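# Find amber-fault server or park at charger

## Task

Look along the aisle for a server whose front display glows amber rather than blue. If there is one, finish in front of its cabinet with that server at the exact centre of the head_camera image. The image must also show the server's front from roughly its midpoint up to the display, with the entire display in view. The view must be head-on, display included, at most slightly angled, sharp, and unblocked. If no server shows amber, finish parked within the taped charging area by the wall charger. No part of the robot may touch or overhang the tape, and the robot's front or back must face the wall squarely. In either case the plastic tote must stay upright, and the robot must not topple or finish leaning.

## Robot and tools

ROBOT. A Hello Robot Stretch 3 with one arm. It has a two-wheel differential base 0.33 m long and 0.34 m wide with a rounded back. A lift slides up a mast, and a telescoping arm sticks out to the robot's right side. On the arm's end is a wrist (yaw, pitch, roll) carrying a two-finger gripper. A pan/tilt head carries head_camera and nav_camera, and wrist_camera rides on the gripper. The base turns about the point midway between its wheels, 0.05 m behind its front edge. The base cannot drive sideways. To move the gripper forward or back, drive the base. With the arm in and the wrist folded, a turn sweeps a circle of radius 0.28 m. An unfolded, level wrist reaches past that circle.

FRAMES. The base frame has its origin on the floor between the drive wheels, x forward, y left, z up, in metres. hand_pose is reported in this frame, at the point where the closed fingertips meet. The odometry frame is where the base frame was when the session began. base_odometry counts wheel rotation only, so wheel slip shows up as travel. Heading is in radians, left positive, from -3.142 to 3.142. turned_by_wheels and turned_by_imu give the turn since the previous result. If they disagree by more than 0.15 rad, believe the IMU. base_tilt is in degrees, with forward and right lean positive, and each axis has a fixed bias of up to about 4 degrees.

TOOL move. One action per call, with these parts:
- base: a relative command with exactly one key. {"translate_m": d} drives d metres from the current spot, forward positive, range -3 to 3. {"rotate_rad": d} spins in place by d radians, left positive, range -6.4 to 6.4.
- joints: absolute targets keyed by joint name. lift_m runs 0 to 1.1 m. arm_m runs 0 to 0.52 m of extension. wrist_yaw_rad runs -1.345 to 4.42; 0 points along the arm, and positive swings toward the front. wrist_pitch_rad runs -1.57 to 0.451; 0 is level, and negative tips the fingertips down. wrist_roll_rad runs -2.911 to 2.918. gripper_m runs -0.089 to 0.179; larger is wider open. head_pan_rad runs -3.953 to 1.73; 0 is forward, positive is left, and -1.57 looks along the arm. head_tilt_rad runs -1.53 to 0.419; negative looks down.
- speeds: per-motion top speeds in the same units per second, up to the max pace values.
- pace: "default" or "max". Default/max speeds are: translate 0.12/0.30 m/s, rotate 0.76/1.90 rad/s, lift 0.11/0.15 m/s, arm 0.14/0.40 m/s. The base is capped at 0.10 m/s and 0.63 rad/s unless lift_m < 0.30, arm_m < 0.03 and wrist_yaw_rad > 2.54.
- contact_limits: a motor_effort percentage (1 to 100) at which a motion halts. It applies to arm_m, translate_m and rotate_rad, and lift_m takes {"down": n, "up": n}. Put a limit only in the same call as the motion it guards. The base has no contact stop unless you give one.
- servos: "reboot", sent alone, re-enables servos that switched off.
- cameras: a list drawn from head_camera, nav_camera, wrist_camera, all. [] returns no images.
- blocking: true (the default) waits until every motion rests. false returns in about 0.5 s while the motion continues.
base and joints may go in the same action and start together. A move with no action just reports state and images. An action is capped at about 14 s (time_out).

OTHER TOOLS. wait(seconds 0 to 10, cameras) lets time pass and returns the state. stop(cameras) brakes all running motions. zoom_image(camera, region [x0,y0,x1,y1] in pixels from the top-left, up to 504x504) gives a closer look at the latest image. read_manual returns licence text only. finished_scene(scene) ends the current task for good, so call it only when the end state is reached and stable.

RESULTS. base_status and joint_status read done, moving, off_target, stopped, contact_stop, time_out or torque_fault. motor_effort is in percent, with the peak in brackets. on_its_own reports things you did not command. lidar_m gives 12 ranges in 30-degree sectors, counter-clockwise from straight ahead (sector 4 is left, 7 is behind, 10 is right). The lidar sees only things crossing a plane 0.17 m above the floor, and "-" means nothing seen, or closer than 0.15 m. head_depth_mm and wrist_depth_mm are 7x7 median-depth grids. head_camera images arrive rotated and need a quarter turn clockwise to stand upright. nav_camera images need a quarter turn counter-clockwise. The simulation keeps running while you deliberate between calls.

REFUSALS. An unknown key makes a call invalid, and an out-of-range value gets it refused. After a refusal, or after a stop you did not order, the rest of that reply's move, wait and finished_scene calls are skipped.

SAFETY. Fold or unfold the wrist (yaw 3.0) only with lift 0.32 to 0.95, pitch -0.4 and roll near 0. With yaw below -0.4, keep pitch at -0.5 or lower. Do not push the arm on something rigid when the gripper is more than about 0.45 m high, and do not drive while the gripper is snagged on something; the robot can tip. The wrist and head press with full force and can fault, so send reboot if they do. Avoid bumping the tote, cabinets or walls, and avoid dropping things or shoving hard.

Each tool is called as name(argument=value, ...), one argument or row to a line, values as JSON.

## Session

move(
)

Scene clock: 0.00 s.
base_odometry: x=+0.000 y=+0.000 heading=+0.000
turned_by_wheels: +0.000
turned_by_imu: +0.000
base_tilt: forward=+1.1 right=-1.6
lidar_m: 0.87 1.47 1.30 0.85 0.78 0.79 0.99 2.04 1.23 1.36 2.66 0.85
head_depth_mm: 777 776 783 785 784 906 912 / 857 849 843 836 829 822 818 / 974 965 957 947 943 931 926 / 1597 1118 1106 1097 1087 1072 1058 / 1762 1329 1310 1292 1274 1264 1244 / 1646 1631 1619 1576 1561 1536 1511 / 1543 1545 1563 1581 1596 1604 1615
base_status: not commanded
joint_positions: lift_m=+0.445 arm_m=+0.001 wrist_yaw_rad=+2.826 wrist_pitch_rad=-0.448 wrist_roll_rad=+0.000 gripper_m=+0.037 head_pan_rad=+0.000 head_tilt_rad=-0.003
joint_status: not commanded
measured_speeds: all 0
motor_effort: left_wheel=-0.3 right_wheel=-0.3 lift_m=+21.6 arm_m=-3.7 wrist_yaw_rad=+0.2 wrist_pitch_rad=+3.0 wrist_roll_rad=+0.1 gripper_m=+0.1 head_pan_rad=+0.7 head_tilt_rad=+7.3
hand_pose: x=+0.0471 y=+0.0640 z=+0.4511 quat_wxyz=(+0.264, +0.705, +0.047, +0.656) (m; base frame)
wrist_depth_mm: 675 - - - - - - / 156 - - - - - - / 151 - - - - - - / 161 183 - - - - - / 175 188 151 150 150 - - / - 211 129 - 126 - - / - 219 110 - - 91 -
pictures: head_camera (sideways), nav_camera (sideways), wrist_camera
Images, in order (width x height): head_camera 896x504, nav_camera 672x504, wrist_camera 644x364.

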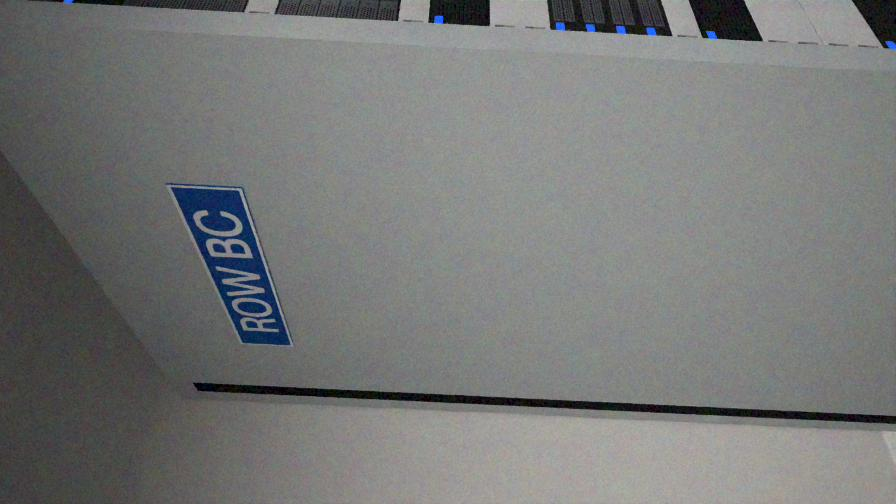

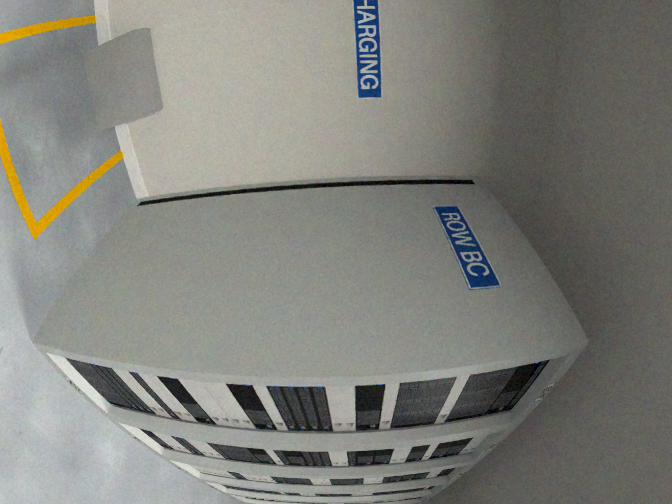

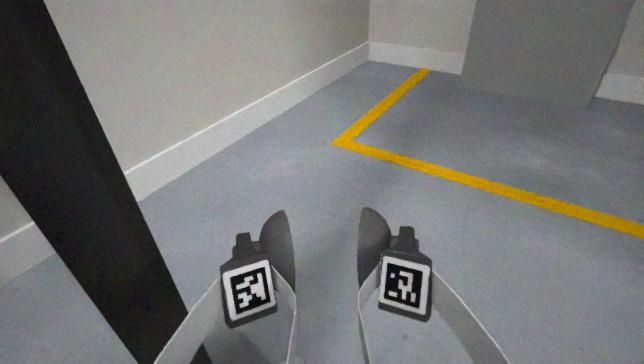

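move(
  joints={"head_pan_rad": -1.2, "head_tilt_rad": -0.3},
  cameras=["nav_camera","head_camera"],
)

move(
  joints={"head_pan_rad": 1.0, "head_tilt_rad": -0.5},
  cameras=["nav_camera"],
)

move(
  joints={"head_pan_rad": -2.6, "head_tilt_rad": -0.5},
  cameras=["nav_camera"],
)

Scene clock: 6.13 s.
move: done
base_odometry: x=+0.000 y=+0.000 heading=+0.000
turned_by_wheels: +0.000
turned_by_imu: +0.001
base_tilt: forward=+1.1 right=-1.8
lidar_m: 0.87 1.47 1.29 0.85 0.78 0.79 0.99 2.04 1.22 1.35 2.65 0.85
head_depth_mm: 1634 1661 1692 1701 1662 1714 1490 / 1948 1910 1999 2079 2126 1912 1484 / 2990 2478 2601 2671 2494 1889 1467 / 3591 3542 3636 3596 2608 1893 1459 / 3539 3625 - - 2606 1869 1460 / 3436 3593 3831 3930 2570 1846 1448 / 3321 3453 3673 3817 2567 1839 1440
joint_positions: lift_m=+0.445 arm_m=+0.001 wrist_yaw_rad=+2.826 wrist_pitch_rad=-0.448 wrist_roll_rad=+0.000 gripper_m=+0.037 head_pan_rad=-1.226 head_tilt_rad=-0.299
joint_status: all done
motor_effort: left_wheel=+0.3(1.4) right_wheel=-0.5(0.7) lift_m=+27.8(27.8) arm_m=-8.5(8.5) wrist_yaw_rad=-0.1(0.6) wrist_pitch_rad=+2.6(3.3) wrist_roll_rad=+0.2(0.3) gripper_m=+0.1(0.5) head_pan_rad=+0.6(4.5) head_tilt_rad=-1.8(6.5)
hand_pose: x=+0.0471 y=+0.0640 z=+0.4511 quat_wxyz=(+0.264, +0.705, +0.047, +0.656) (m; base frame)
wrist_depth_mm: 688 - - - - - - / 155 - - - - - - / 150 - - - - - - / 161 182 - - - - - / 175 187 150 150 150 - - / - 211 129 - 126 - - / - 220 110 - - 91 -
pictures: head_camera (sideways), nav_camera (sideways)

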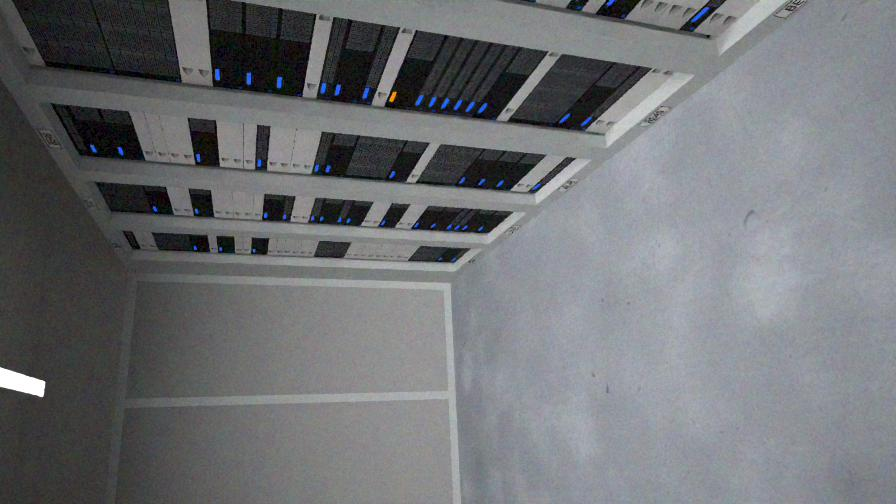

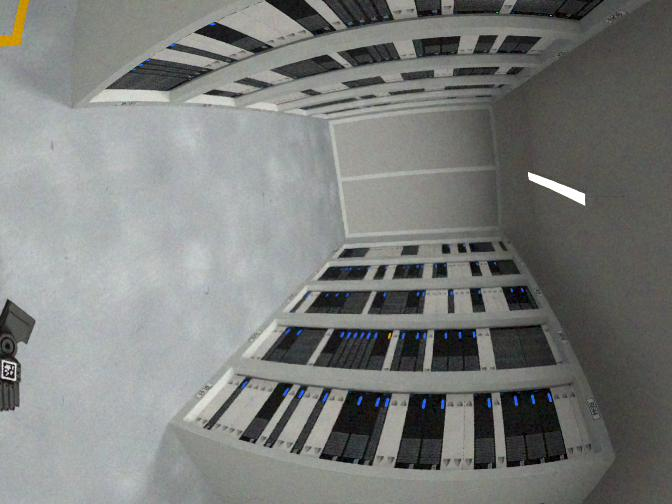

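Scene clock: 7.57 s.
move: done
base_odometry: x=+0.000 y=+0.000 heading=+0.000
turned_by_wheels: +0.000
turned_by_imu: +0.000
base_tilt: forward=+0.9 right=-1.8
lidar_m: 0.87 1.47 1.30 0.85 0.78 0.79 0.99 2.04 1.23 1.35 2.65 0.85
head_depth_mm: 1286 1401 1525 1671 1671 1548 1278 / 1343 1468 1586 1729 1755 1544 1266 / 1411 1526 1673 1844 1872 1536 1264 / 1465 1599 1762 1966 1936 1532 1255 / 1341 1460 1599 1779 1840 1516 1253 / 1128 1213 1312 1431 1563 1516 1243 / 977 1035 1102 1189 1288 1377 1235
joint_positions: lift_m=+0.445 arm_m=+0.001 wrist_yaw_rad=+2.826 wrist_pitch_rad=-0.448 wrist_roll_rad=+0.000 gripper_m=+0.037 head_pan_rad=+1.036 head_tilt_rad=-0.504
joint_status: all done
motor_effort: left_wheel=+0.1(1.3) right_wheel=-0.3(0.8) lift_m=+29.5(29.6) arm_m=-10.3(10.6) wrist_yaw_rad=+0.2(0.7) wrist_pitch_rad=+2.6(3.0) wrist_roll_rad=+0.1(0.5) gripper_m=-0.1(0.6) head_pan_rad=-2.1(6.1) head_tilt_rad=-0.4(5.3)
hand_pose: x=+0.0471 y=+0.0640 z=+0.4511 quat_wxyz=(+0.264, +0.705, +0.047, +0.656) (m; base frame)
wrist_depth_mm: 688 - - - - - - / 156 - - - - - - / 150 - - - - - - / 161 182 - - - - - / 175 189 152 149 150 - - / - 210 129 - 126 - - / - 221 110 - - 91 -
pictures: nav_camera (sideways)

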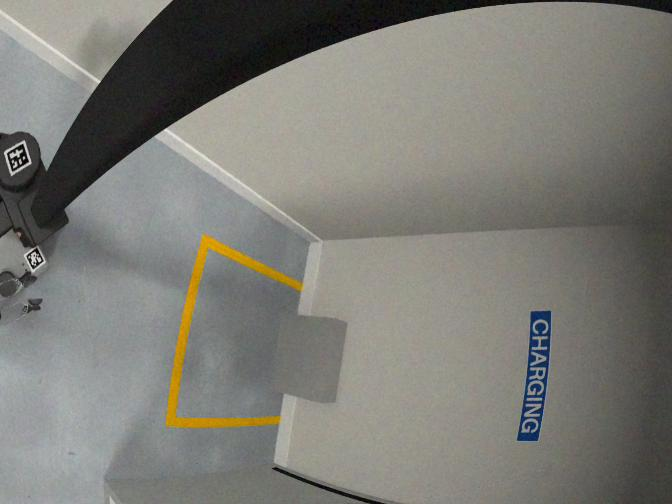

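Scene clock: 10.67 s.
move: done
base_odometry: x=+0.000 y=+0.000 heading=+0.000
turned_by_wheels: +0.000
turned_by_imu: +0.001
base_tilt: forward=+0.9 right=-1.8
lidar_m: 0.87 1.47 1.30 0.85 0.78 0.79 0.99 2.04 1.23 1.36 2.65 0.85
head_depth_mm: 1681 1703 1702 1716 1717 1545 1281 / 1844 1994 2181 2312 1994 1546 1277 / 1822 2033 2232 2430 1957 1535 1264 / 1794 1967 2175 2396 1938 1524 1263 / 1787 1956 2166 2407 1939 1524 1258 / 1769 1961 2141 2339 1932 1518 1249 / 1765 1928 2136 2313 1912 1496 1243
joint_positions: lift_m=+0.445 arm_m=+0.001 wrist_yaw_rad=+2.826 wrist_pitch_rad=-0.448 wrist_roll_rad=+0.000 gripper_m=+0.037 head_pan_rad=-2.612 head_tilt_rad=-0.501
joint_status: all done
measured_speeds: translate_m=+0.000 rotate_rad=+0.000 lift_m=+0.000 arm_m=+0.000 wrist_yaw_rad=+0.000 wrist_pitch_rad=+0.000 wrist_roll_rad=+0.000 head_pan_rad=+0.024 head_tilt_rad=+0.000
motor_effort: left_wheel=-0.1(2.1) right_wheel=-0.6(0.9) lift_m=+34.2(34.3) arm_m=-14.0(14.0) wrist_yaw_rad=+0.2(0.6) wrist_pitch_rad=+2.6(3.1) wrist_roll_rad=+0.2(0.3) gripper_m=+0.1(0.9) head_pan_rad=+3.2(4.3) head_tilt_rad=+3.5(4.7)
hand_pose: x=+0.0471 y=+0.0640 z=+0.4511 quat_wxyz=(+0.264, +0.705, +0.047, +0.656) (m; base frame)
wrist_depth_mm: 690 - - - - - - / 156 - - - - - - / 150 - - - - - - / 161 182 - - - - - / 175 188 151 150 150 - - / - 212 129 - 126 - - / - 221 110 - - 91 -
pictures: nav_camera (sideways)

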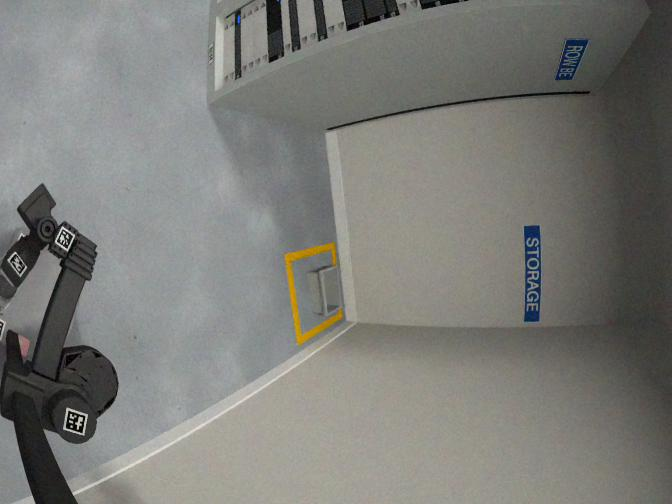

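move(
  base={"rotate_rad": -0.93},
  joints={"lift_m": 0.27, "head_pan_rad": -1.57, "head_tilt_rad": -0.4},
  pace="max",
  cameras=["nav_camera"],
)

move(
  base={"translate_m": 1.55},
  pace="max",
)

Scene clock: 56.47 s.
move: done
base_odometry: x=+0.000 y=+0.000 heading=-0.930
turned_by_wheels: -0.930
turned_by_imu: -0.945
base_tilt: forward=+1.0 right=-1.6
lidar_m: 2.27 0.85 0.96 1.47 1.13 0.82 0.78 0.81 1.09 2.15 1.23 1.49
head_depth_mm: 1806 1939 2074 2210 2103 1724 1374 / 1810 1938 2115 2309 2157 1707 1365 / 1815 1947 2119 2294 2197 1691 1358 / 1815 1933 2142 2310 2243 1685 1342 / 1827 1965 2118 2303 2205 1676 1338 / 1814 1949 2135 2320 2196 1664 1339 / 1799 1877 1942 1987 2000 1655 1326
base_status: done
joint_positions: lift_m=+0.270 arm_m=+0.001 wrist_yaw_rad=+2.826 wrist_pitch_rad=-0.450 wrist_roll_rad=+0.000 gripper_m=+0.037 head_pan_rad=-1.563 head_tilt_rad=-0.397
joint_status: all done
motor_effort: left_wheel=+9.4(17.3) right_wheel=-8.6(16.8) lift_m=+20.5(33.6) arm_m=-16.5(16.9) wrist_yaw_rad=-0.2(0.6) wrist_pitch_rad=+3.2(3.5) wrist_roll_rad=+0.3(0.4) gripper_m=+0.4(0.6) head_pan_rad=-2.8(6.0) head_tilt_rad=+1.7(7.8)
hand_pose: x=+0.0471 y=+0.0638 z=+0.2756 quat_wxyz=(+0.264, +0.705, +0.048, +0.656) (m; base frame)
wrist_depth_mm: - - - - - - 818 / 159 - - - - - 867 / 151 - - - - - - / 161 177 - - - - - / 176 186 151 150 150 - - / - 212 129 148 126 - - / 251 230 237 242 - 91 -
pictures: nav_camera (sideways)

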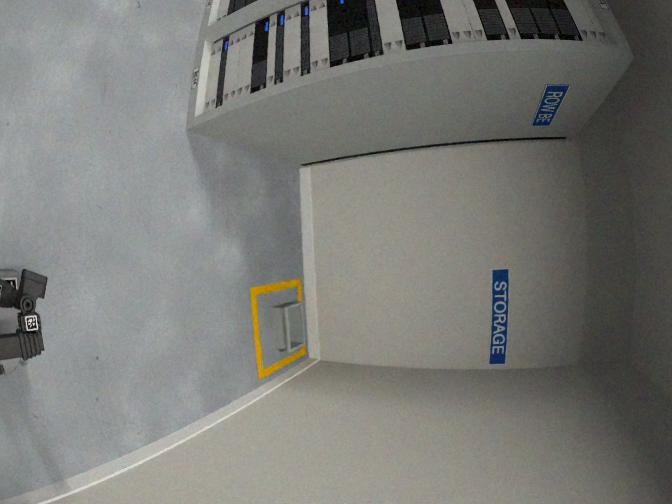

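Scene clock: 63.00 s.
move: done
base_odometry: x=+0.927 y=-1.242 heading=-0.929
turned_by_wheels: +0.000
turned_by_imu: +0.010
base_tilt: forward=+1.0 right=-1.7
lidar_m: 2.16 0.81 0.59 0.57 0.59 0.79 2.33 2.42 1.03 1.02 1.03 1.39
head_depth_mm: 806 880 978 1097 1203 1333 1364 / 858 904 971 1049 1152 1306 1364 / 861 925 1003 1098 1204 1319 1346 / 861 929 1005 1093 1205 1339 1353 / 862 927 1007 1095 1206 1347 1347 / 864 931 1011 1088 1188 1326 1339 / 826 889 951 1049 1176 1329 1329
base_status: done
joint_positions: lift_m=+0.270 arm_m=+0.001 wrist_yaw_rad=+2.826 wrist_pitch_rad=-0.450 wrist_roll_rad=+0.000 gripper_m=+0.037 head_pan_rad=-1.570 head_tilt_rad=-0.400
motor_effort: left_wheel=+3.0(15.9) right_wheel=+0.3(9.8) lift_m=+36.0(37.0) arm_m=-14.1(16.7) wrist_yaw_rad=-0.1(0.9) wrist_pitch_rad=+2.9(3.5) wrist_roll_rad=+0.2(0.4) gripper_m=+0.4(0.7) head_pan_rad=-2.3(3.8) head_tilt_rad=-2.1(3.5)
hand_pose: x=+0.0471 y=+0.0638 z=+0.2756 quat_wxyz=(+0.264, +0.705, +0.048, +0.656) (m; base frame)
wrist_depth_mm: 490 514 562 608 623 734 812 / 159 553 612 657 700 812 884 / 151 603 646 703 723 - - / 160 616 650 691 - - - / 174 189 152 150 150 - - / - 211 129 148 126 - - / 252 231 240 243 - 91 -
pictures: head_camera (sideways), nav_camera (sideways), wrist_camera

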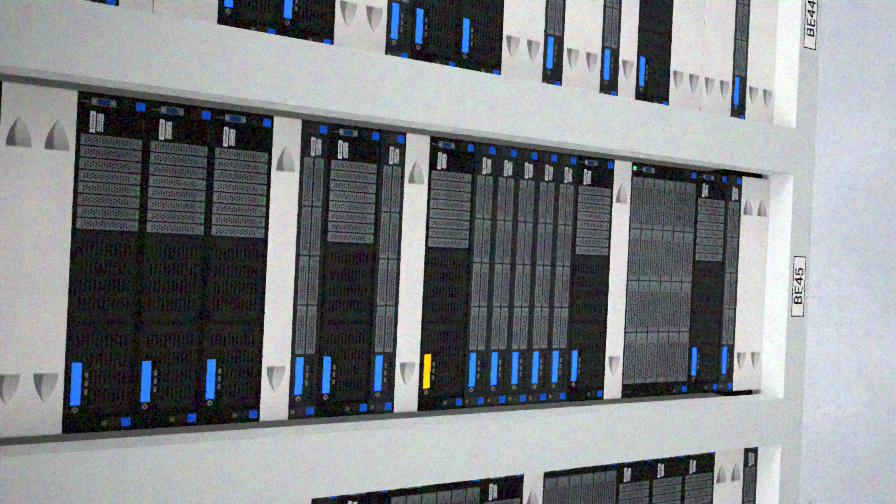

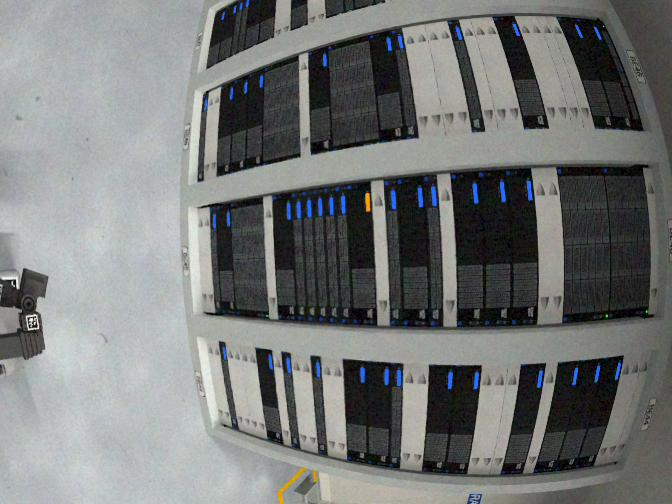

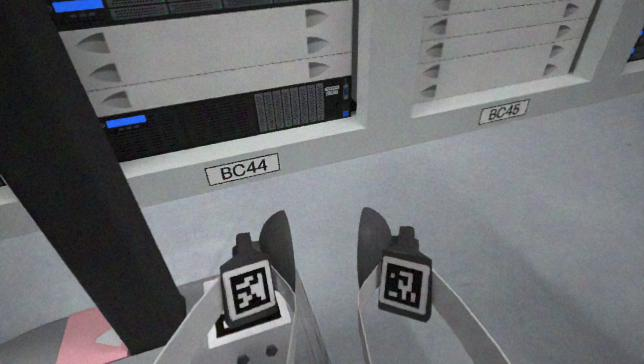

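finished_scene(
  scene=1,
)

The scene is finished: the task was done.


## Next scene

The same job, from a new start.

move(
  joints={"lift_m": 0.27, "head_pan_rad": -1.2, "head_tilt_rad": -0.3},
  cameras=["nav_camera","head_camera"],
  pace="max",
)

move(
  joints={"head_pan_rad": 0.8, "head_tilt_rad": -0.5},
  cameras=["nav_camera"],
)

move(
  joints={"head_pan_rad": -2.6, "head_tilt_rad": -0.5},
  cameras=["nav_camera"],
)

Scene clock: 1.80 s.
move: done
base_odometry: x=+0.000 y=+0.000 heading=+0.000
turned_by_wheels: +0.000
turned_by_imu: +0.000
base_tilt: forward=+1.0 right=-1.5
lidar_m: 1.10 1.26 2.15 1.16 1.38 1.67 0.80 0.64 0.63 0.69 1.05 1.84
head_depth_mm: 691 710 733 754 778 802 832 / 780 804 832 862 895 926 963 / 894 927 967 1004 1047 1094 1144 / 1049 1096 1148 1202 1264 1336 1347 / 1271 1340 1417 1504 1599 1655 1425 / 1561 1655 1739 1868 1984 1774 1414 / 1517 1596 1699 1774 1896 1708 1407
joint_positions: lift_m=+0.270 arm_m=+0.001 wrist_yaw_rad=+2.974 wrist_pitch_rad=-0.616 wrist_roll_rad=+0.000 gripper_m=+0.037 head_pan_rad=-1.212 head_tilt_rad=-0.300
joint_status: all done
measured_speeds: translate_m=+0.000 rotate_rad=+0.000 lift_m=+0.000 arm_m=+0.000 wrist_yaw_rad=+0.000 wrist_pitch_rad=+0.000 wrist_roll_rad=+0.000 head_pan_rad=+0.024 head_tilt_rad=+0.000
motor_effort: left_wheel=-0.9(1.1) right_wheel=-0.9(1.2) lift_m=+24.7(24.7) arm_m=-5.9(6.0) wrist_yaw_rad=+0.0(0.7) wrist_pitch_rad=+2.4(2.9) wrist_roll_rad=+0.0(0.3) gripper_m=+0.3(0.7) head_pan_rad=+3.1(5.3) head_tilt_rad=-1.3(4.4)
hand_pose: x=+0.0113 y=+0.0469 z=+0.2409 quat_wxyz=(+0.270, +0.689, +0.158, +0.654) (m; base frame)
wrist_depth_mm: 144 150 962 965 936 902 908 / 770 163 762 756 738 722 710 / 668 186 607 618 617 605 593 / 547 523 308 528 526 527 521 / 485 271 159 262 445 457 451 / 243 241 127 232 128 405 397 / 217 220 207 218 351 362 358
pictures: head_camera (sideways), nav_camera (sideways)
Images, in order (width x height): head_camera 896x504, nav_camera 672x504.

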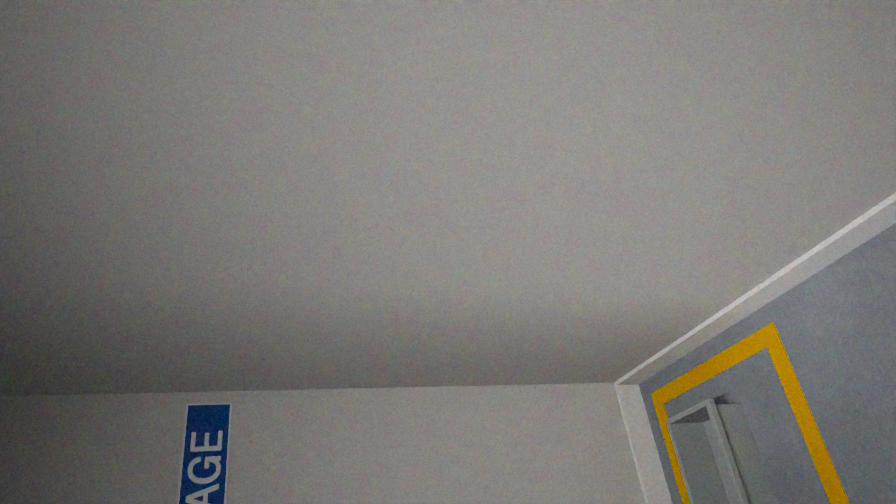

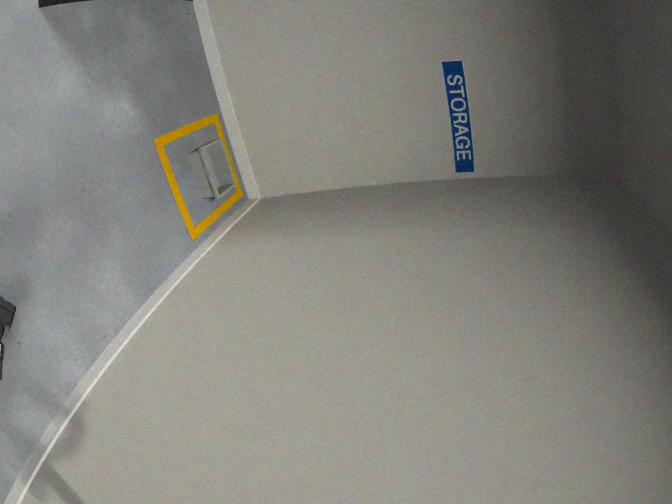

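Scene clock: 3.17 s.
move: done
base_odometry: x=+0.000 y=+0.000 heading=+0.000
turned_by_wheels: +0.000
turned_by_imu: +0.000
base_tilt: forward=+0.9 right=-1.7
lidar_m: 1.10 1.26 2.15 1.16 1.39 1.67 0.80 0.64 0.63 0.69 1.05 1.84
head_depth_mm: 1688 1774 1803 1648 1699 1521 1255 / 2533 2361 2489 2279 1919 1518 1245 / 3282 3550 3604 2604 1903 1495 1242 / 3310 3648 3828 2563 1885 1498 1240 / 3332 3672 3772 2538 1876 1486 1235 / 3260 3497 3629 2522 1864 1483 1226 / 2820 2808 2898 2512 1840 1472 1218
joint_positions: lift_m=+0.270 arm_m=+0.001 wrist_yaw_rad=+2.974 wrist_pitch_rad=-0.616 wrist_roll_rad=+0.000 gripper_m=+0.037 head_pan_rad=+0.838 head_tilt_rad=-0.505
joint_status: all done
motor_effort: left_wheel=-0.2(1.2) right_wheel=-0.8(1.2) lift_m=+38.7(38.7) arm_m=-7.0(7.7) wrist_yaw_rad=+0.3(0.8) wrist_pitch_rad=+2.6(2.9) wrist_roll_rad=+0.1(0.3) gripper_m=+0.4(0.7) head_pan_rad=-2.8(4.3) head_tilt_rad=-0.6(4.8)
hand_pose: x=+0.0113 y=+0.0469 z=+0.2409 quat_wxyz=(+0.270, +0.689, +0.158, +0.654) (m; base frame)
wrist_depth_mm: 144 150 971 940 919 915 909 / 773 162 775 749 745 722 708 / 651 187 614 624 608 596 597 / 554 517 306 522 520 515 514 / 471 268 159 261 449 453 449 / 246 241 127 232 128 402 400 / 217 219 206 218 354 362 363
pictures: nav_camera (sideways)

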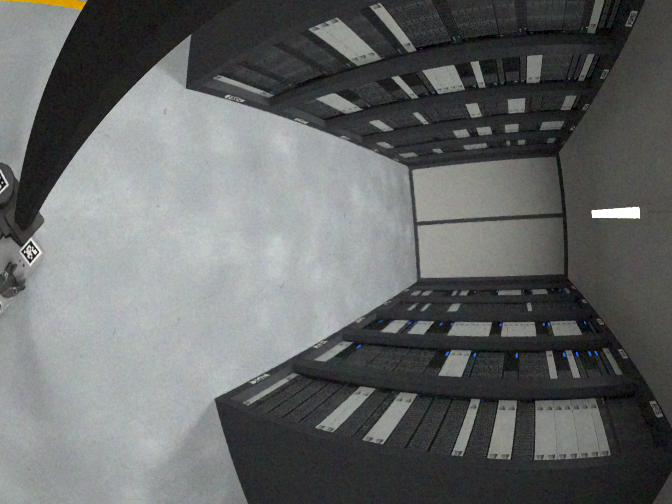

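Scene clock: 6.17 s.
move: done
base_odometry: x=+0.000 y=+0.000 heading=+0.000
turned_by_wheels: +0.000
turned_by_imu: +0.001
base_tilt: forward=+1.0 right=-1.7
lidar_m: 1.10 1.26 2.15 1.16 1.39 1.66 0.80 0.64 0.63 0.69 1.05 1.84
head_depth_mm: 603 669 752 861 1002 1205 1257 / 579 641 716 812 939 1113 1223 / 557 613 682 769 880 1031 1186 / 535 588 652 729 830 963 1133 / 516 566 623 695 786 904 1060 / 499 543 598 661 745 848 988 / 482 525 575 634 710 801 928
joint_positions: lift_m=+0.270 arm_m=+0.001 wrist_yaw_rad=+2.974 wrist_pitch_rad=-0.616 wrist_roll_rad=+0.000 gripper_m=+0.037 head_pan_rad=-2.612 head_tilt_rad=-0.501
joint_status: all done
measured_speeds: translate_m=+0.000 rotate_rad=+0.000 lift_m=+0.000 arm_m=+0.000 wrist_yaw_rad=+0.000 wrist_pitch_rad=+0.000 wrist_roll_rad=+0.000 head_pan_rad=+0.024 head_tilt_rad=+0.000
motor_effort: left_wheel=-0.1(1.5) right_wheel=-0.8(1.3) lift_m=+38.8(39.2) arm_m=-11.5(11.9) wrist_yaw_rad=-0.5(0.9) wrist_pitch_rad=+2.9(3.0) wrist_roll_rad=+0.1(0.3) gripper_m=-0.2(0.8) head_pan_rad=+3.0(4.8) head_tilt_rad=+4.3(6.2)
hand_pose: x=+0.0113 y=+0.0469 z=+0.2409 quat_wxyz=(+0.270, +0.689, +0.158, +0.654) (m; base frame)
wrist_depth_mm: 145 150 965 949 935 914 885 / 760 163 775 761 740 715 710 / 654 185 613 614 610 607 592 / 544 514 305 536 528 522 509 / 481 273 159 262 446 456 448 / 245 240 127 232 128 399 399 / 219 221 207 218 350 363 357
pictures: nav_camera (sideways)

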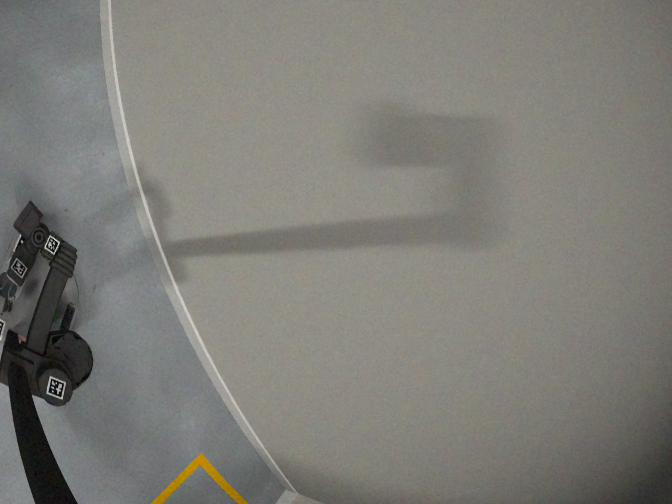

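move(
  joints={"head_pan_rad": 0.42, "head_tilt_rad": -0.25},
  cameras=["head_camera"],
  pace="max",
)

move(
  joints={"head_pan_rad": 1.0, "head_tilt_rad": -0.25},
  cameras=["head_camera","nav_camera"],
  pace="max",
)

Scene clock: 12.50 s.
move: done
base_odometry: x=+0.000 y=+0.000 heading=+0.000
turned_by_wheels: +0.000
turned_by_imu: +0.002
base_tilt: forward=+0.9 right=-1.6
lidar_m: 1.10 1.26 2.14 1.16 1.38 1.66 0.80 0.64 0.63 0.69 1.05 1.84
head_depth_mm: 921 980 1048 1126 1210 1311 1417 / 1037 1053 1018 1064 1126 1209 1316 / 1224 1250 1283 1316 1360 1398 1370 / 1375 1417 1492 1565 1621 1716 1509 / 1835 1881 1960 2060 2192 1934 1497 / 2957 2691 2872 3027 2685 1942 1485 / 3245 3478 3626 3805 2697 1918 1479
joint_positions: lift_m=+0.270 arm_m=+0.001 wrist_yaw_rad=+2.974 wrist_pitch_rad=-0.616 wrist_roll_rad=+0.000 gripper_m=+0.037 head_pan_rad=+0.432 head_tilt_rad=-0.245
joint_status: all done
measured_speeds: translate_m=+0.000 rotate_rad=+0.000 lift_m=+0.000 arm_m=+0.000 wrist_yaw_rad=+0.000 wrist_pitch_rad=+0.000 wrist_roll_rad=+0.000 head_pan_rad=-0.024 head_tilt_rad=+0.000
motor_effort: left_wheel=+0.1(1.0) right_wheel=-1.2(1.3) lift_m=+38.2(38.8) arm_m=-15.3(16.3) wrist_yaw_rad=+0.0(0.8) wrist_pitch_rad=+2.6(3.0) wrist_roll_rad=+0.1(0.4) gripper_m=-0.3(0.7) head_pan_rad=-2.3(5.6) head_tilt_rad=-1.6(7.5)
hand_pose: x=+0.0113 y=+0.0469 z=+0.2409 quat_wxyz=(+0.270, +0.689, +0.158, +0.654) (m; base frame)
wrist_depth_mm: 145 150 951 931 938 921 884 / 766 163 788 757 727 734 705 / 649 185 625 623 612 601 598 / 552 515 307 534 529 517 510 / 475 269 159 260 446 457 452 / 244 241 127 231 128 400 399 / 218 221 206 218 353 363 361
pictures: head_camera (sideways)

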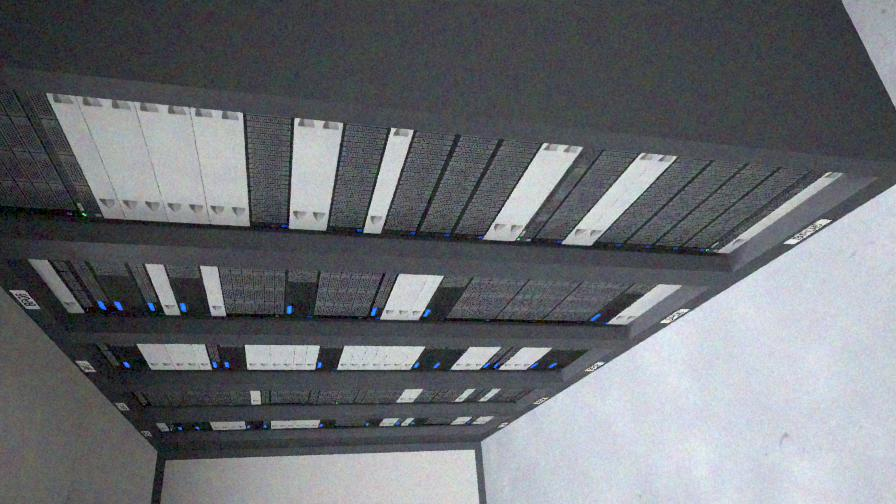

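Scene clock: 13.27 s.
move: done
base_odometry: x=+0.000 y=+0.000 heading=+0.000
turned_by_wheels: +0.000
turned_by_imu: +0.000
base_tilt: forward=+1.1 right=-1.7
lidar_m: 1.10 1.26 2.15 1.16 1.39 1.66 0.80 0.64 0.63 0.69 1.04 1.83
head_depth_mm: 3009 3380 2929 2967 2566 2011 1530 / 3047 3610 3725 - 2849 1984 1518 / 2845 3637 3800 - 2818 1982 1514 / 3140 3675 3870 - 2787 1953 1506 / 3210 3348 3575 3662 2741 1925 1493 / 2604 2286 2389 2491 2425 1923 1481 / 1685 1757 1802 1865 1933 1826 1480
joint_positions: lift_m=+0.270 arm_m=+0.001 wrist_yaw_rad=+2.974 wrist_pitch_rad=-0.616 wrist_roll_rad=+0.000 gripper_m=+0.037 head_pan_rad=+1.015 head_tilt_rad=-0.248
joint_status: all done
motor_effort: left_wheel=+0.2(1.0) right_wheel=-0.7(1.2) lift_m=+37.8(38.6) arm_m=-15.6(16.2) wrist_yaw_rad=-0.2(0.7) wrist_pitch_rad=+2.5(2.9) wrist_roll_rad=+0.1(0.3) gripper_m=+0.3(0.6) head_pan_rad=+0.7(4.7) head_tilt_rad=-1.7(3.8)
hand_pose: x=+0.0113 y=+0.0469 z=+0.2409 quat_wxyz=(+0.270, +0.689, +0.158, +0.654) (m; base frame)
wrist_depth_mm: 144 150 984 977 928 903 900 / 769 163 765 757 738 724 708 / 648 185 608 630 611 603 590 / 546 516 308 530 527 517 508 / 475 272 159 260 446 450 449 / 243 241 127 231 128 403 401 / 219 221 205 218 352 361 362
pictures: head_camera (sideways), nav_camera (sideways)

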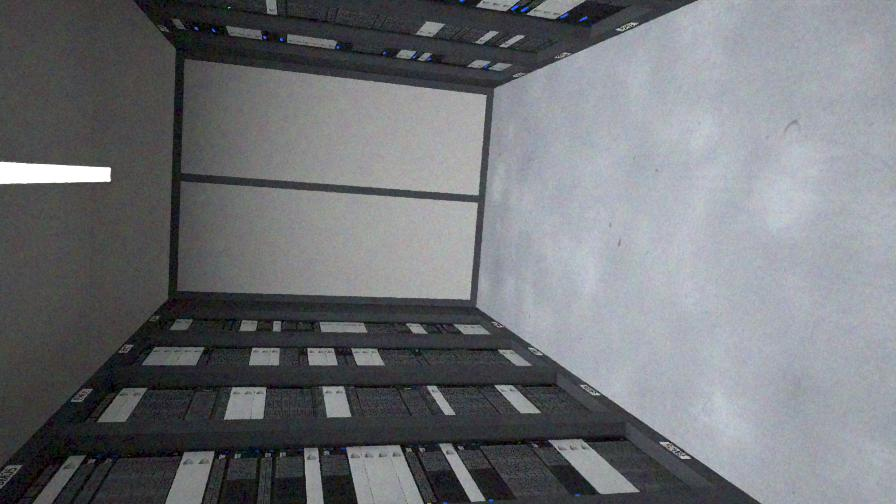

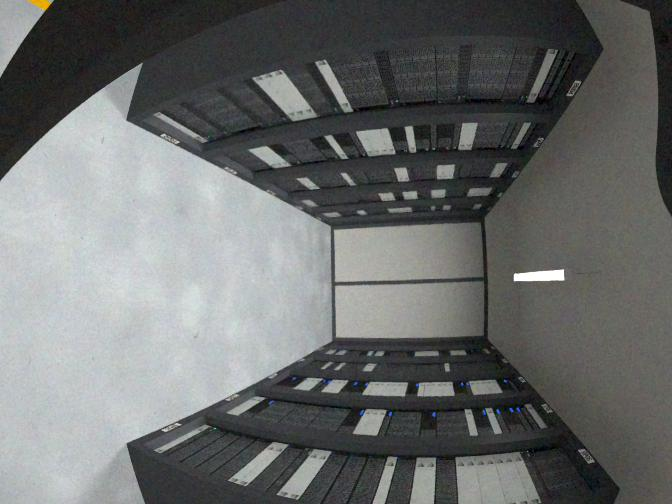

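move(
  base={"rotate_rad": 1.04},
  pace="max",
  cameras=[],
)

move(
  base={"translate_m": 1.35},
  joints={"head_pan_rad": -0.7, "head_tilt_rad": -0.25},
  pace="max",
)

move(
  base={"rotate_rad": -0.15},
  joints={"head_pan_rad": 1.2, "head_tilt_rad": -0.25},
  pace="max",
  cameras=["head_camera","nav_camera"],
)

Scene clock: 40.47 s.
move: done
base_odometry: x=+0.000 y=+0.000 heading=+1.040
turned_by_wheels: +1.040
turned_by_imu: +1.059
base_tilt: forward=+1.0 right=-1.7
lidar_m: 2.15 1.16 1.38 1.69 0.81 0.64 0.63 0.69 1.04 1.84 1.10 1.25
head_depth_mm: 1043 1057 1076 1100 1152 1220 1381 / 1202 1229 1251 1277 1313 1339 1373 / 1429 1471 1509 1547 1590 1624 1503 / 1758 1809 1869 1949 2011 1870 1498 / 1712 1800 1912 2008 2133 1938 1486 / 1642 1724 1810 1910 2012 1906 1483 / 1576 1653 1726 1801 1858 1813 1468
base_status: done
joint_positions: lift_m=+0.270 arm_m=+0.001 wrist_yaw_rad=+2.974 wrist_pitch_rad=-0.616 wrist_roll_rad=+0.000 gripper_m=+0.037 head_pan_rad=+1.000 head_tilt_rad=-0.251
motor_effort: left_wheel=-10.9(18.0) right_wheel=+9.8(18.2) lift_m=+37.7(38.4) arm_m=-15.8(16.3) wrist_yaw_rad=-0.1(0.7) wrist_pitch_rad=+2.7(3.1) wrist_roll_rad=+0.2(0.3) gripper_m=-0.1(0.6) head_pan_rad=-2.2(3.1) head_tilt_rad=-0.8(1.7)
hand_pose: x=+0.0113 y=+0.0469 z=+0.2409 quat_wxyz=(+0.270, +0.689, +0.158, +0.654) (m; base frame)
wrist_depth_mm: 144 150 970 933 914 930 899 / 762 163 771 745 745 729 724 / 655 186 610 629 611 608 601 / 553 513 308 528 525 522 506 / 482 269 159 259 449 453 450 / 244 241 127 231 129 401 399 / 218 219 207 217 357 361 361
pictures: none

Scene clock: 46.33 s.
move: done
base_odometry: x=+0.684 y=+1.164 heading=+1.039
turned_by_wheels: +0.000
turned_by_imu: +0.008
base_tilt: forward=+1.1 right=-1.8
lidar_m: 1.78 0.86 0.63 0.62 0.74 1.99 1.97 2.14 0.94 0.88 1.02 1.53
head_depth_mm: 1029 1054 1021 1035 1081 1133 1174 / 1159 1195 1224 1256 1301 1331 1302 / 1303 1359 1406 1458 1512 1563 1485 / 1532 1609 1676 1739 1795 1735 1499 / 1842 1859 1946 2087 2172 1923 1488 / 2401 2347 2484 2630 2572 1919 1484 / 2320 2387 2507 2613 2676 1902 1472
base_status: done
joint_positions: lift_m=+0.270 arm_m=+0.001 wrist_yaw_rad=+2.974 wrist_pitch_rad=-0.616 wrist_roll_rad=+0.000 gripper_m=+0.037 head_pan_rad=-0.700 head_tilt_rad=-0.251
joint_status: all done
motor_effort: left_wheel=-3.8(10.2) right_wheel=+10.1(18.3) lift_m=+37.9(38.4) arm_m=-13.2(16.2) wrist_yaw_rad=+0.0(0.9) wrist_pitch_rad=+2.8(3.0) wrist_roll_rad=+0.2(0.3) gripper_m=-0.4(0.7) head_pan_rad=+2.5(4.4) head_tilt_rad=+1.7(2.7)
hand_pose: x=+0.0113 y=+0.0469 z=+0.2409 quat_wxyz=(+0.270, +0.689, +0.158, +0.654) (m; base frame)
wrist_depth_mm: 145 149 721 706 727 732 732 / 763 164 725 714 730 726 713 / 651 185 608 624 620 607 597 / 549 515 307 534 524 526 511 / 481 271 159 261 452 455 448 / 245 239 127 231 128 405 399 / 217 221 206 218 351 363 359
pictures: head_camera (sideways), nav_camera (sideways), wrist_camera
Images, in order (width x height): head_camera 896x504, nav_camera 672x504, wrist_camera 644x364.

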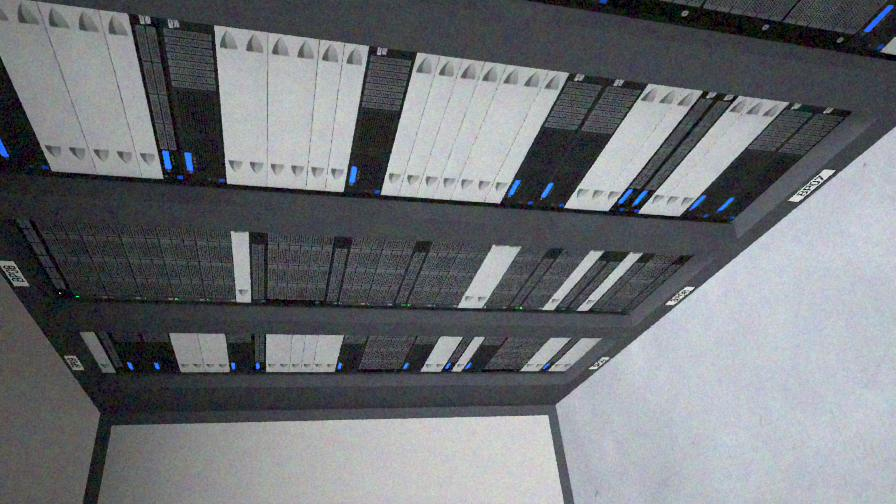

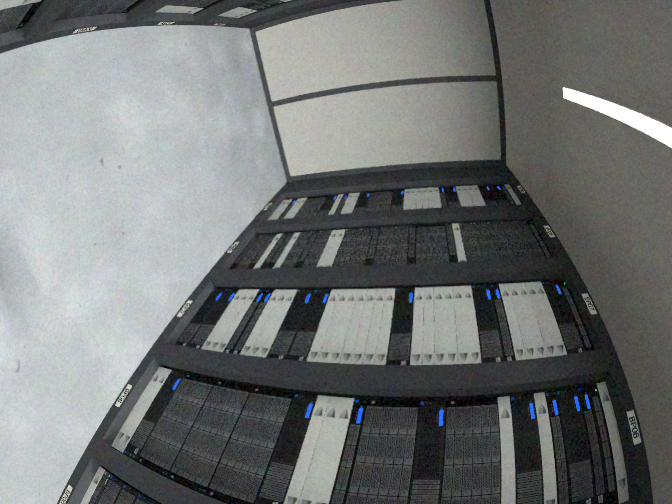

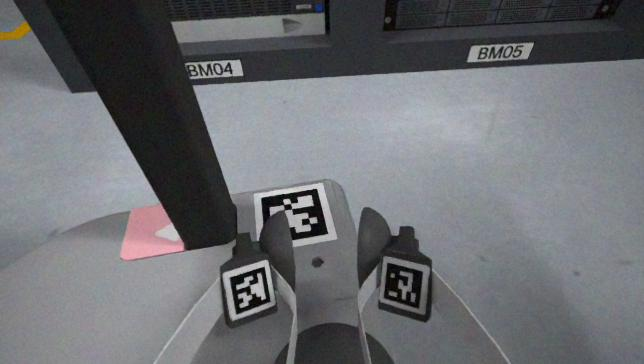

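Scene clock: 48.53 s.
move: done
base_odometry: x=+0.684 y=+1.164 heading=+0.890
turned_by_wheels: -0.150
turned_by_imu: -0.152
base_tilt: forward=+1.1 right=-1.8
lidar_m: 2.59 0.90 0.71 0.62 0.70 2.06 1.97 2.04 0.98 0.88 0.97 1.31
head_depth_mm: 672 714 760 814 872 908 969 / 645 684 725 770 825 886 962 / 620 654 694 736 784 839 906 / 595 627 662 703 748 797 857 / 573 603 636 672 712 758 813 / 504 528 556 586 620 658 701 / 495 543 575 604 648 687 727
base_status: done
joint_positions: lift_m=+0.270 arm_m=+0.001 wrist_yaw_rad=+2.974 wrist_pitch_rad=-0.616 wrist_roll_rad=+0.000 gripper_m=+0.037 head_pan_rad=+1.212 head_tilt_rad=-0.251
joint_status: all done
measured_speeds: translate_m=+0.000 rotate_rad=+0.000 lift_m=+0.000 arm_m=+0.000 wrist_yaw_rad=+0.000 wrist_pitch_rad=+0.000 wrist_roll_rad=+0.000 head_pan_rad=-0.024 head_tilt_rad=+0.000
motor_effort: left_wheel=+8.4(11.6) right_wheel=-8.1(11.9) lift_m=+37.3(38.0) arm_m=-13.2(14.1) wrist_yaw_rad=+0.3(0.9) wrist_pitch_rad=+2.6(2.9) wrist_roll_rad=+0.0(0.3) gripper_m=+0.3(0.6) head_pan_rad=-2.7(6.1) head_tilt_rad=+3.6(4.6)
hand_pose: x=+0.0113 y=+0.0469 z=+0.2409 quat_wxyz=(+0.270, +0.689, +0.158, +0.654) (m; base frame)
wrist_depth_mm: 145 150 705 716 760 787 799 / 659 163 712 734 725 720 725 / 645 185 625 618 610 597 594 / 551 522 304 531 524 518 508 / 481 272 160 259 447 451 448 / 243 243 127 232 129 407 399 / 219 222 206 218 354 359 356
pictures: head_camera (sideways), nav_camera (sideways)

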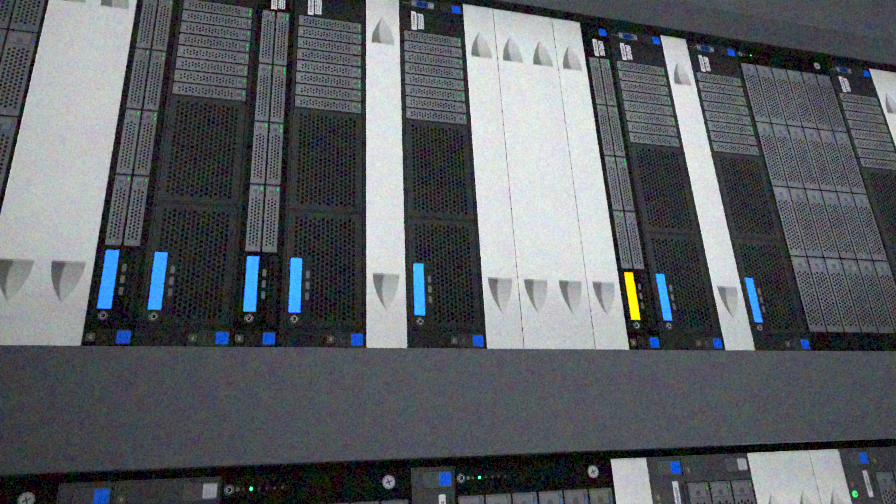

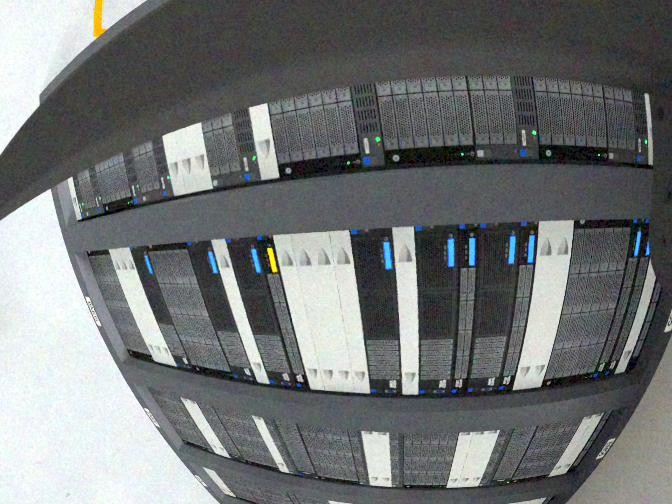

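move(
  base={"rotate_rad": -0.6},
  pace="max",
  cameras=[],
)

move(
  base={"translate_m": 0.47},
  pace="max",
  cameras=[],
)

move(
  base={"rotate_rad": 0.59},
  joints={"head_pan_rad": 1.57, "head_tilt_rad": -0.38},
  pace="max",
  cameras=["head_camera"],
)

Scene clock: 71.97 s.
move: done
base_odometry: x=+0.684 y=+1.164 heading=+0.290
turned_by_wheels: -0.599
turned_by_imu: -0.608
base_tilt: forward=+0.9 right=-1.5
lidar_m: 1.14 2.61 1.08 0.73 0.68 0.69 2.09 1.97 2.01 0.99 0.88 0.95
head_depth_mm: 1674 2010 2219 2400 2567 1985 1524 / 1406 1556 1705 1845 2013 1972 1516 / 1163 1238 1307 1392 1514 1719 1504 / 1007 1069 1135 1218 1312 1420 1427 / 802 844 893 1029 1101 1179 1269 / 750 786 827 875 921 979 1044 / 697 726 759 794 833 876 921
base_status: done
joint_positions: lift_m=+0.270 arm_m=+0.001 wrist_yaw_rad=+2.974 wrist_pitch_rad=-0.616 wrist_roll_rad=+0.000 gripper_m=+0.037 head_pan_rad=+1.200 head_tilt_rad=-0.251
motor_effort: left_wheel=+11.2(18.4) right_wheel=-10.2(17.2) lift_m=+36.9(37.8) arm_m=-13.5(13.5) wrist_yaw_rad=+0.1(0.6) wrist_pitch_rad=+2.5(3.0) wrist_roll_rad=+0.3(0.3) gripper_m=-0.1(0.6) head_pan_rad=-2.8(3.1) head_tilt_rad=+4.2(6.0)
hand_pose: x=+0.0113 y=+0.0469 z=+0.2409 quat_wxyz=(+0.270, +0.689, +0.158, +0.654) (m; base frame)
wrist_depth_mm: 145 150 776 880 950 889 896 / 600 163 747 757 741 731 723 / 580 185 610 622 618 607 591 / 552 515 307 530 516 523 506 / 479 269 159 259 446 452 451 / 243 241 127 231 129 404 398 / 218 221 208 218 352 362 360
pictures: none

Scene clock: 74.83 s.
move: done
base_odometry: x=+1.135 y=+1.298 heading=+0.290
turned_by_wheels: +0.000
turned_by_imu: +0.003
base_tilt: forward=+1.1 right=-1.6
lidar_m: 0.86 1.94 1.50 0.96 0.93 0.92 1.22 2.36 1.03 0.65 0.66 0.66
head_depth_mm: 2053 2090 2181 2260 2343 2001 1530 / 2113 2056 2236 2355 2475 1981 1520 / 1606 1780 1900 2079 2255 1966 1506 / 1412 1499 1589 1697 1810 1853 1497 / 1231 1298 1367 1453 1547 1635 1485 / 1047 1097 1159 1227 1302 1370 1403 / 980 1019 1065 1122 1172 1231 1282
base_status: done
joint_positions: lift_m=+0.270 arm_m=+0.001 wrist_yaw_rad=+2.974 wrist_pitch_rad=-0.616 wrist_roll_rad=+0.000 gripper_m=+0.037 head_pan_rad=+1.200 head_tilt_rad=-0.250
motor_effort: left_wheel=+5.7(18.9) right_wheel=+1.6(8.1) lift_m=+36.7(37.5) arm_m=-15.8(16.1) wrist_yaw_rad=+0.6(0.8) wrist_pitch_rad=+2.5(3.0) wrist_roll_rad=+0.1(0.3) gripper_m=-0.2(0.7) head_pan_rad=-1.7(3.0) head_tilt_rad=+5.2(6.2)
hand_pose: x=+0.0113 y=+0.0469 z=+0.2409 quat_wxyz=(+0.270, +0.689, +0.158, +0.654) (m; base frame)
wrist_depth_mm: 144 150 977 940 927 898 884 / 742 163 762 753 744 722 708 / 643 186 606 618 617 609 595 / 555 514 307 528 526 526 514 / 480 270 159 261 448 454 446 / 242 241 127 231 128 404 403 / 218 221 206 217 354 367 362
pictures: none

Scene clock: 76.23 s.
move: done
base_odometry: x=+1.135 y=+1.298 heading=+0.880
turned_by_wheels: +0.589
turned_by_imu: +0.601
base_tilt: forward=+0.9 right=-1.6
lidar_m: 2.16 1.30 0.94 0.94 0.93 1.24 2.35 0.97 0.65 0.66 0.66 0.92
head_depth_mm: 747 782 834 918 1042 1163 1256 / 771 828 891 945 1016 1105 1238 / 770 829 893 969 1057 1168 1252 / 771 827 893 969 1061 1170 1258 / 772 828 893 967 1055 1165 1261 / 772 828 895 957 1042 1136 1241 / 730 784 835 908 1019 1134 1240
base_status: done
joint_positions: lift_m=+0.270 arm_m=+0.001 wrist_yaw_rad=+2.974 wrist_pitch_rad=-0.616 wrist_roll_rad=+0.000 gripper_m=+0.037 head_pan_rad=+1.573 head_tilt_rad=-0.378
joint_status: all done
motor_effort: left_wheel=-8.1(16.8) right_wheel=+11.0(17.3) lift_m=+36.1(37.4) arm_m=-15.8(16.0) wrist_yaw_rad=+0.0(0.6) wrist_pitch_rad=+2.7(2.8) wrist_roll_rad=+0.3(0.3) gripper_m=+0.4(0.6) head_pan_rad=+1.8(5.1) head_tilt_rad=-1.7(4.9)
hand_pose: x=+0.0113 y=+0.0469 z=+0.2409 quat_wxyz=(+0.270, +0.689, +0.158, +0.654) (m; base frame)
wrist_depth_mm: 142 150 907 900 919 910 904 / 767 163 753 742 740 719 714 / 658 186 609 633 613 604 600 / 554 527 306 520 533 518 516 / 483 272 160 259 450 452 451 / 243 242 127 229 128 406 403 / 217 220 207 219 351 362 362
pictures: head_camera (sideways)

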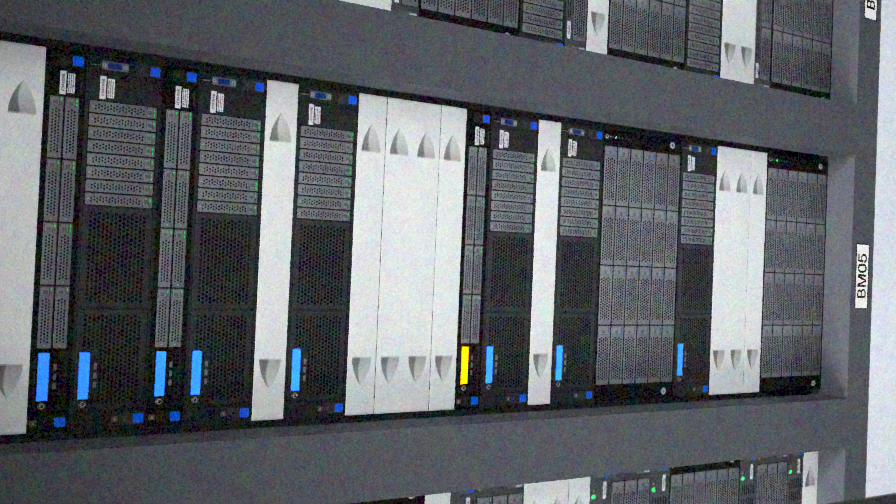

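move(
  joints={"head_tilt_rad": -0.42},
  cameras=["head_camera"],
)

zoom_image(
  camera="head_camera",
  region=[398, 202, 498, 302],
)

Scene clock: 80.40 s.
move: done
base_odometry: x=+1.135 y=+1.298 heading=+0.880
turned_by_wheels: +0.000
turned_by_imu: +0.001
base_tilt: forward=+0.9 right=-1.6
lidar_m: 2.15 1.30 0.94 0.94 0.93 1.24 2.36 0.97 0.65 0.66 0.66 0.92
head_depth_mm: 741 785 844 945 1076 1218 1291 / 767 828 899 960 1050 1161 1270 / 766 828 899 984 1092 1219 1279 / 767 829 903 987 1088 1222 1272 / 767 827 903 990 1092 1212 1268 / 766 828 900 973 1058 1199 1254 / 727 783 845 938 1057 1206 1274
joint_positions: lift_m=+0.270 arm_m=+0.001 wrist_yaw_rad=+2.974 wrist_pitch_rad=-0.616 wrist_roll_rad=+0.000 gripper_m=+0.037 head_pan_rad=+1.571 head_tilt_rad=-0.421
joint_status: all done
motor_effort: left_wheel=-8.4(9.6) right_wheel=+10.8(11.4) lift_m=+36.3(37.0) arm_m=-15.6(16.2) wrist_yaw_rad=-0.3(0.6) wrist_pitch_rad=+2.7(3.0) wrist_roll_rad=+0.2(0.3) gripper_m=+0.2(0.7) head_pan_rad=-2.3(2.7) head_tilt_rad=-2.9(5.1)
hand_pose: x=+0.0113 y=+0.0469 z=+0.2409 quat_wxyz=(+0.270, +0.689, +0.158, +0.654) (m; base frame)
wrist_depth_mm: 142 150 911 917 933 921 906 / 780 163 761 755 727 720 734 / 645 186 616 618 607 611 596 / 560 520 308 522 533 521 514 / 475 271 159 261 450 452 450 / 242 242 127 230 128 402 402 / 218 220 206 218 355 365 359
pictures: head_camera (sideways)

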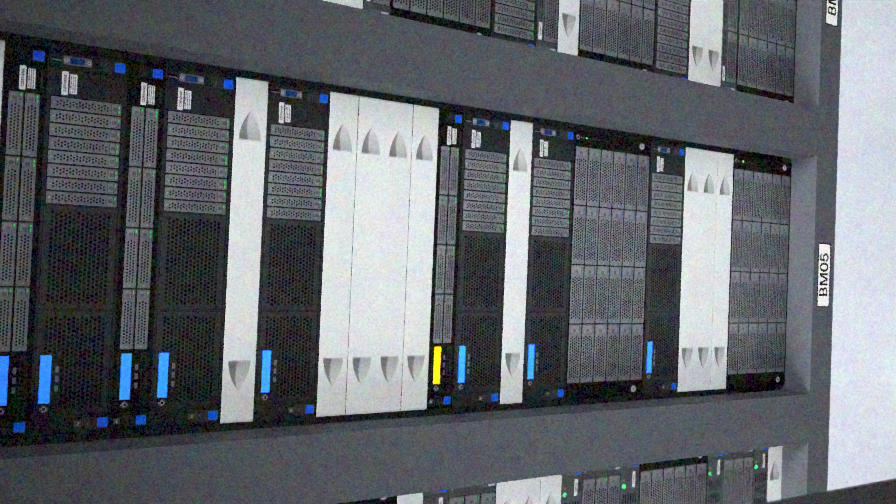

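Scaled by 5.040 from the camera's 896x504 image, which has a finer 1280x720 frame.

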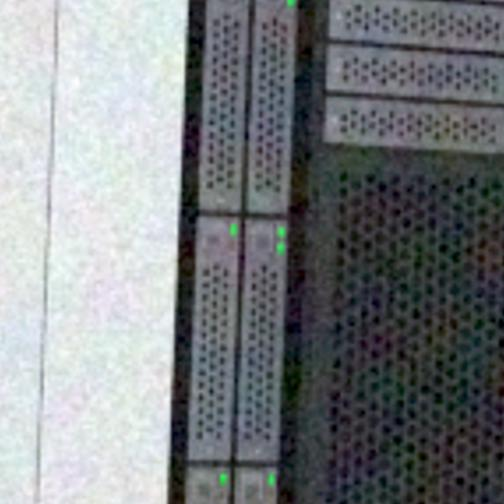

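finished_scene(
  scene=2,
)

The scene is finished: the task was done.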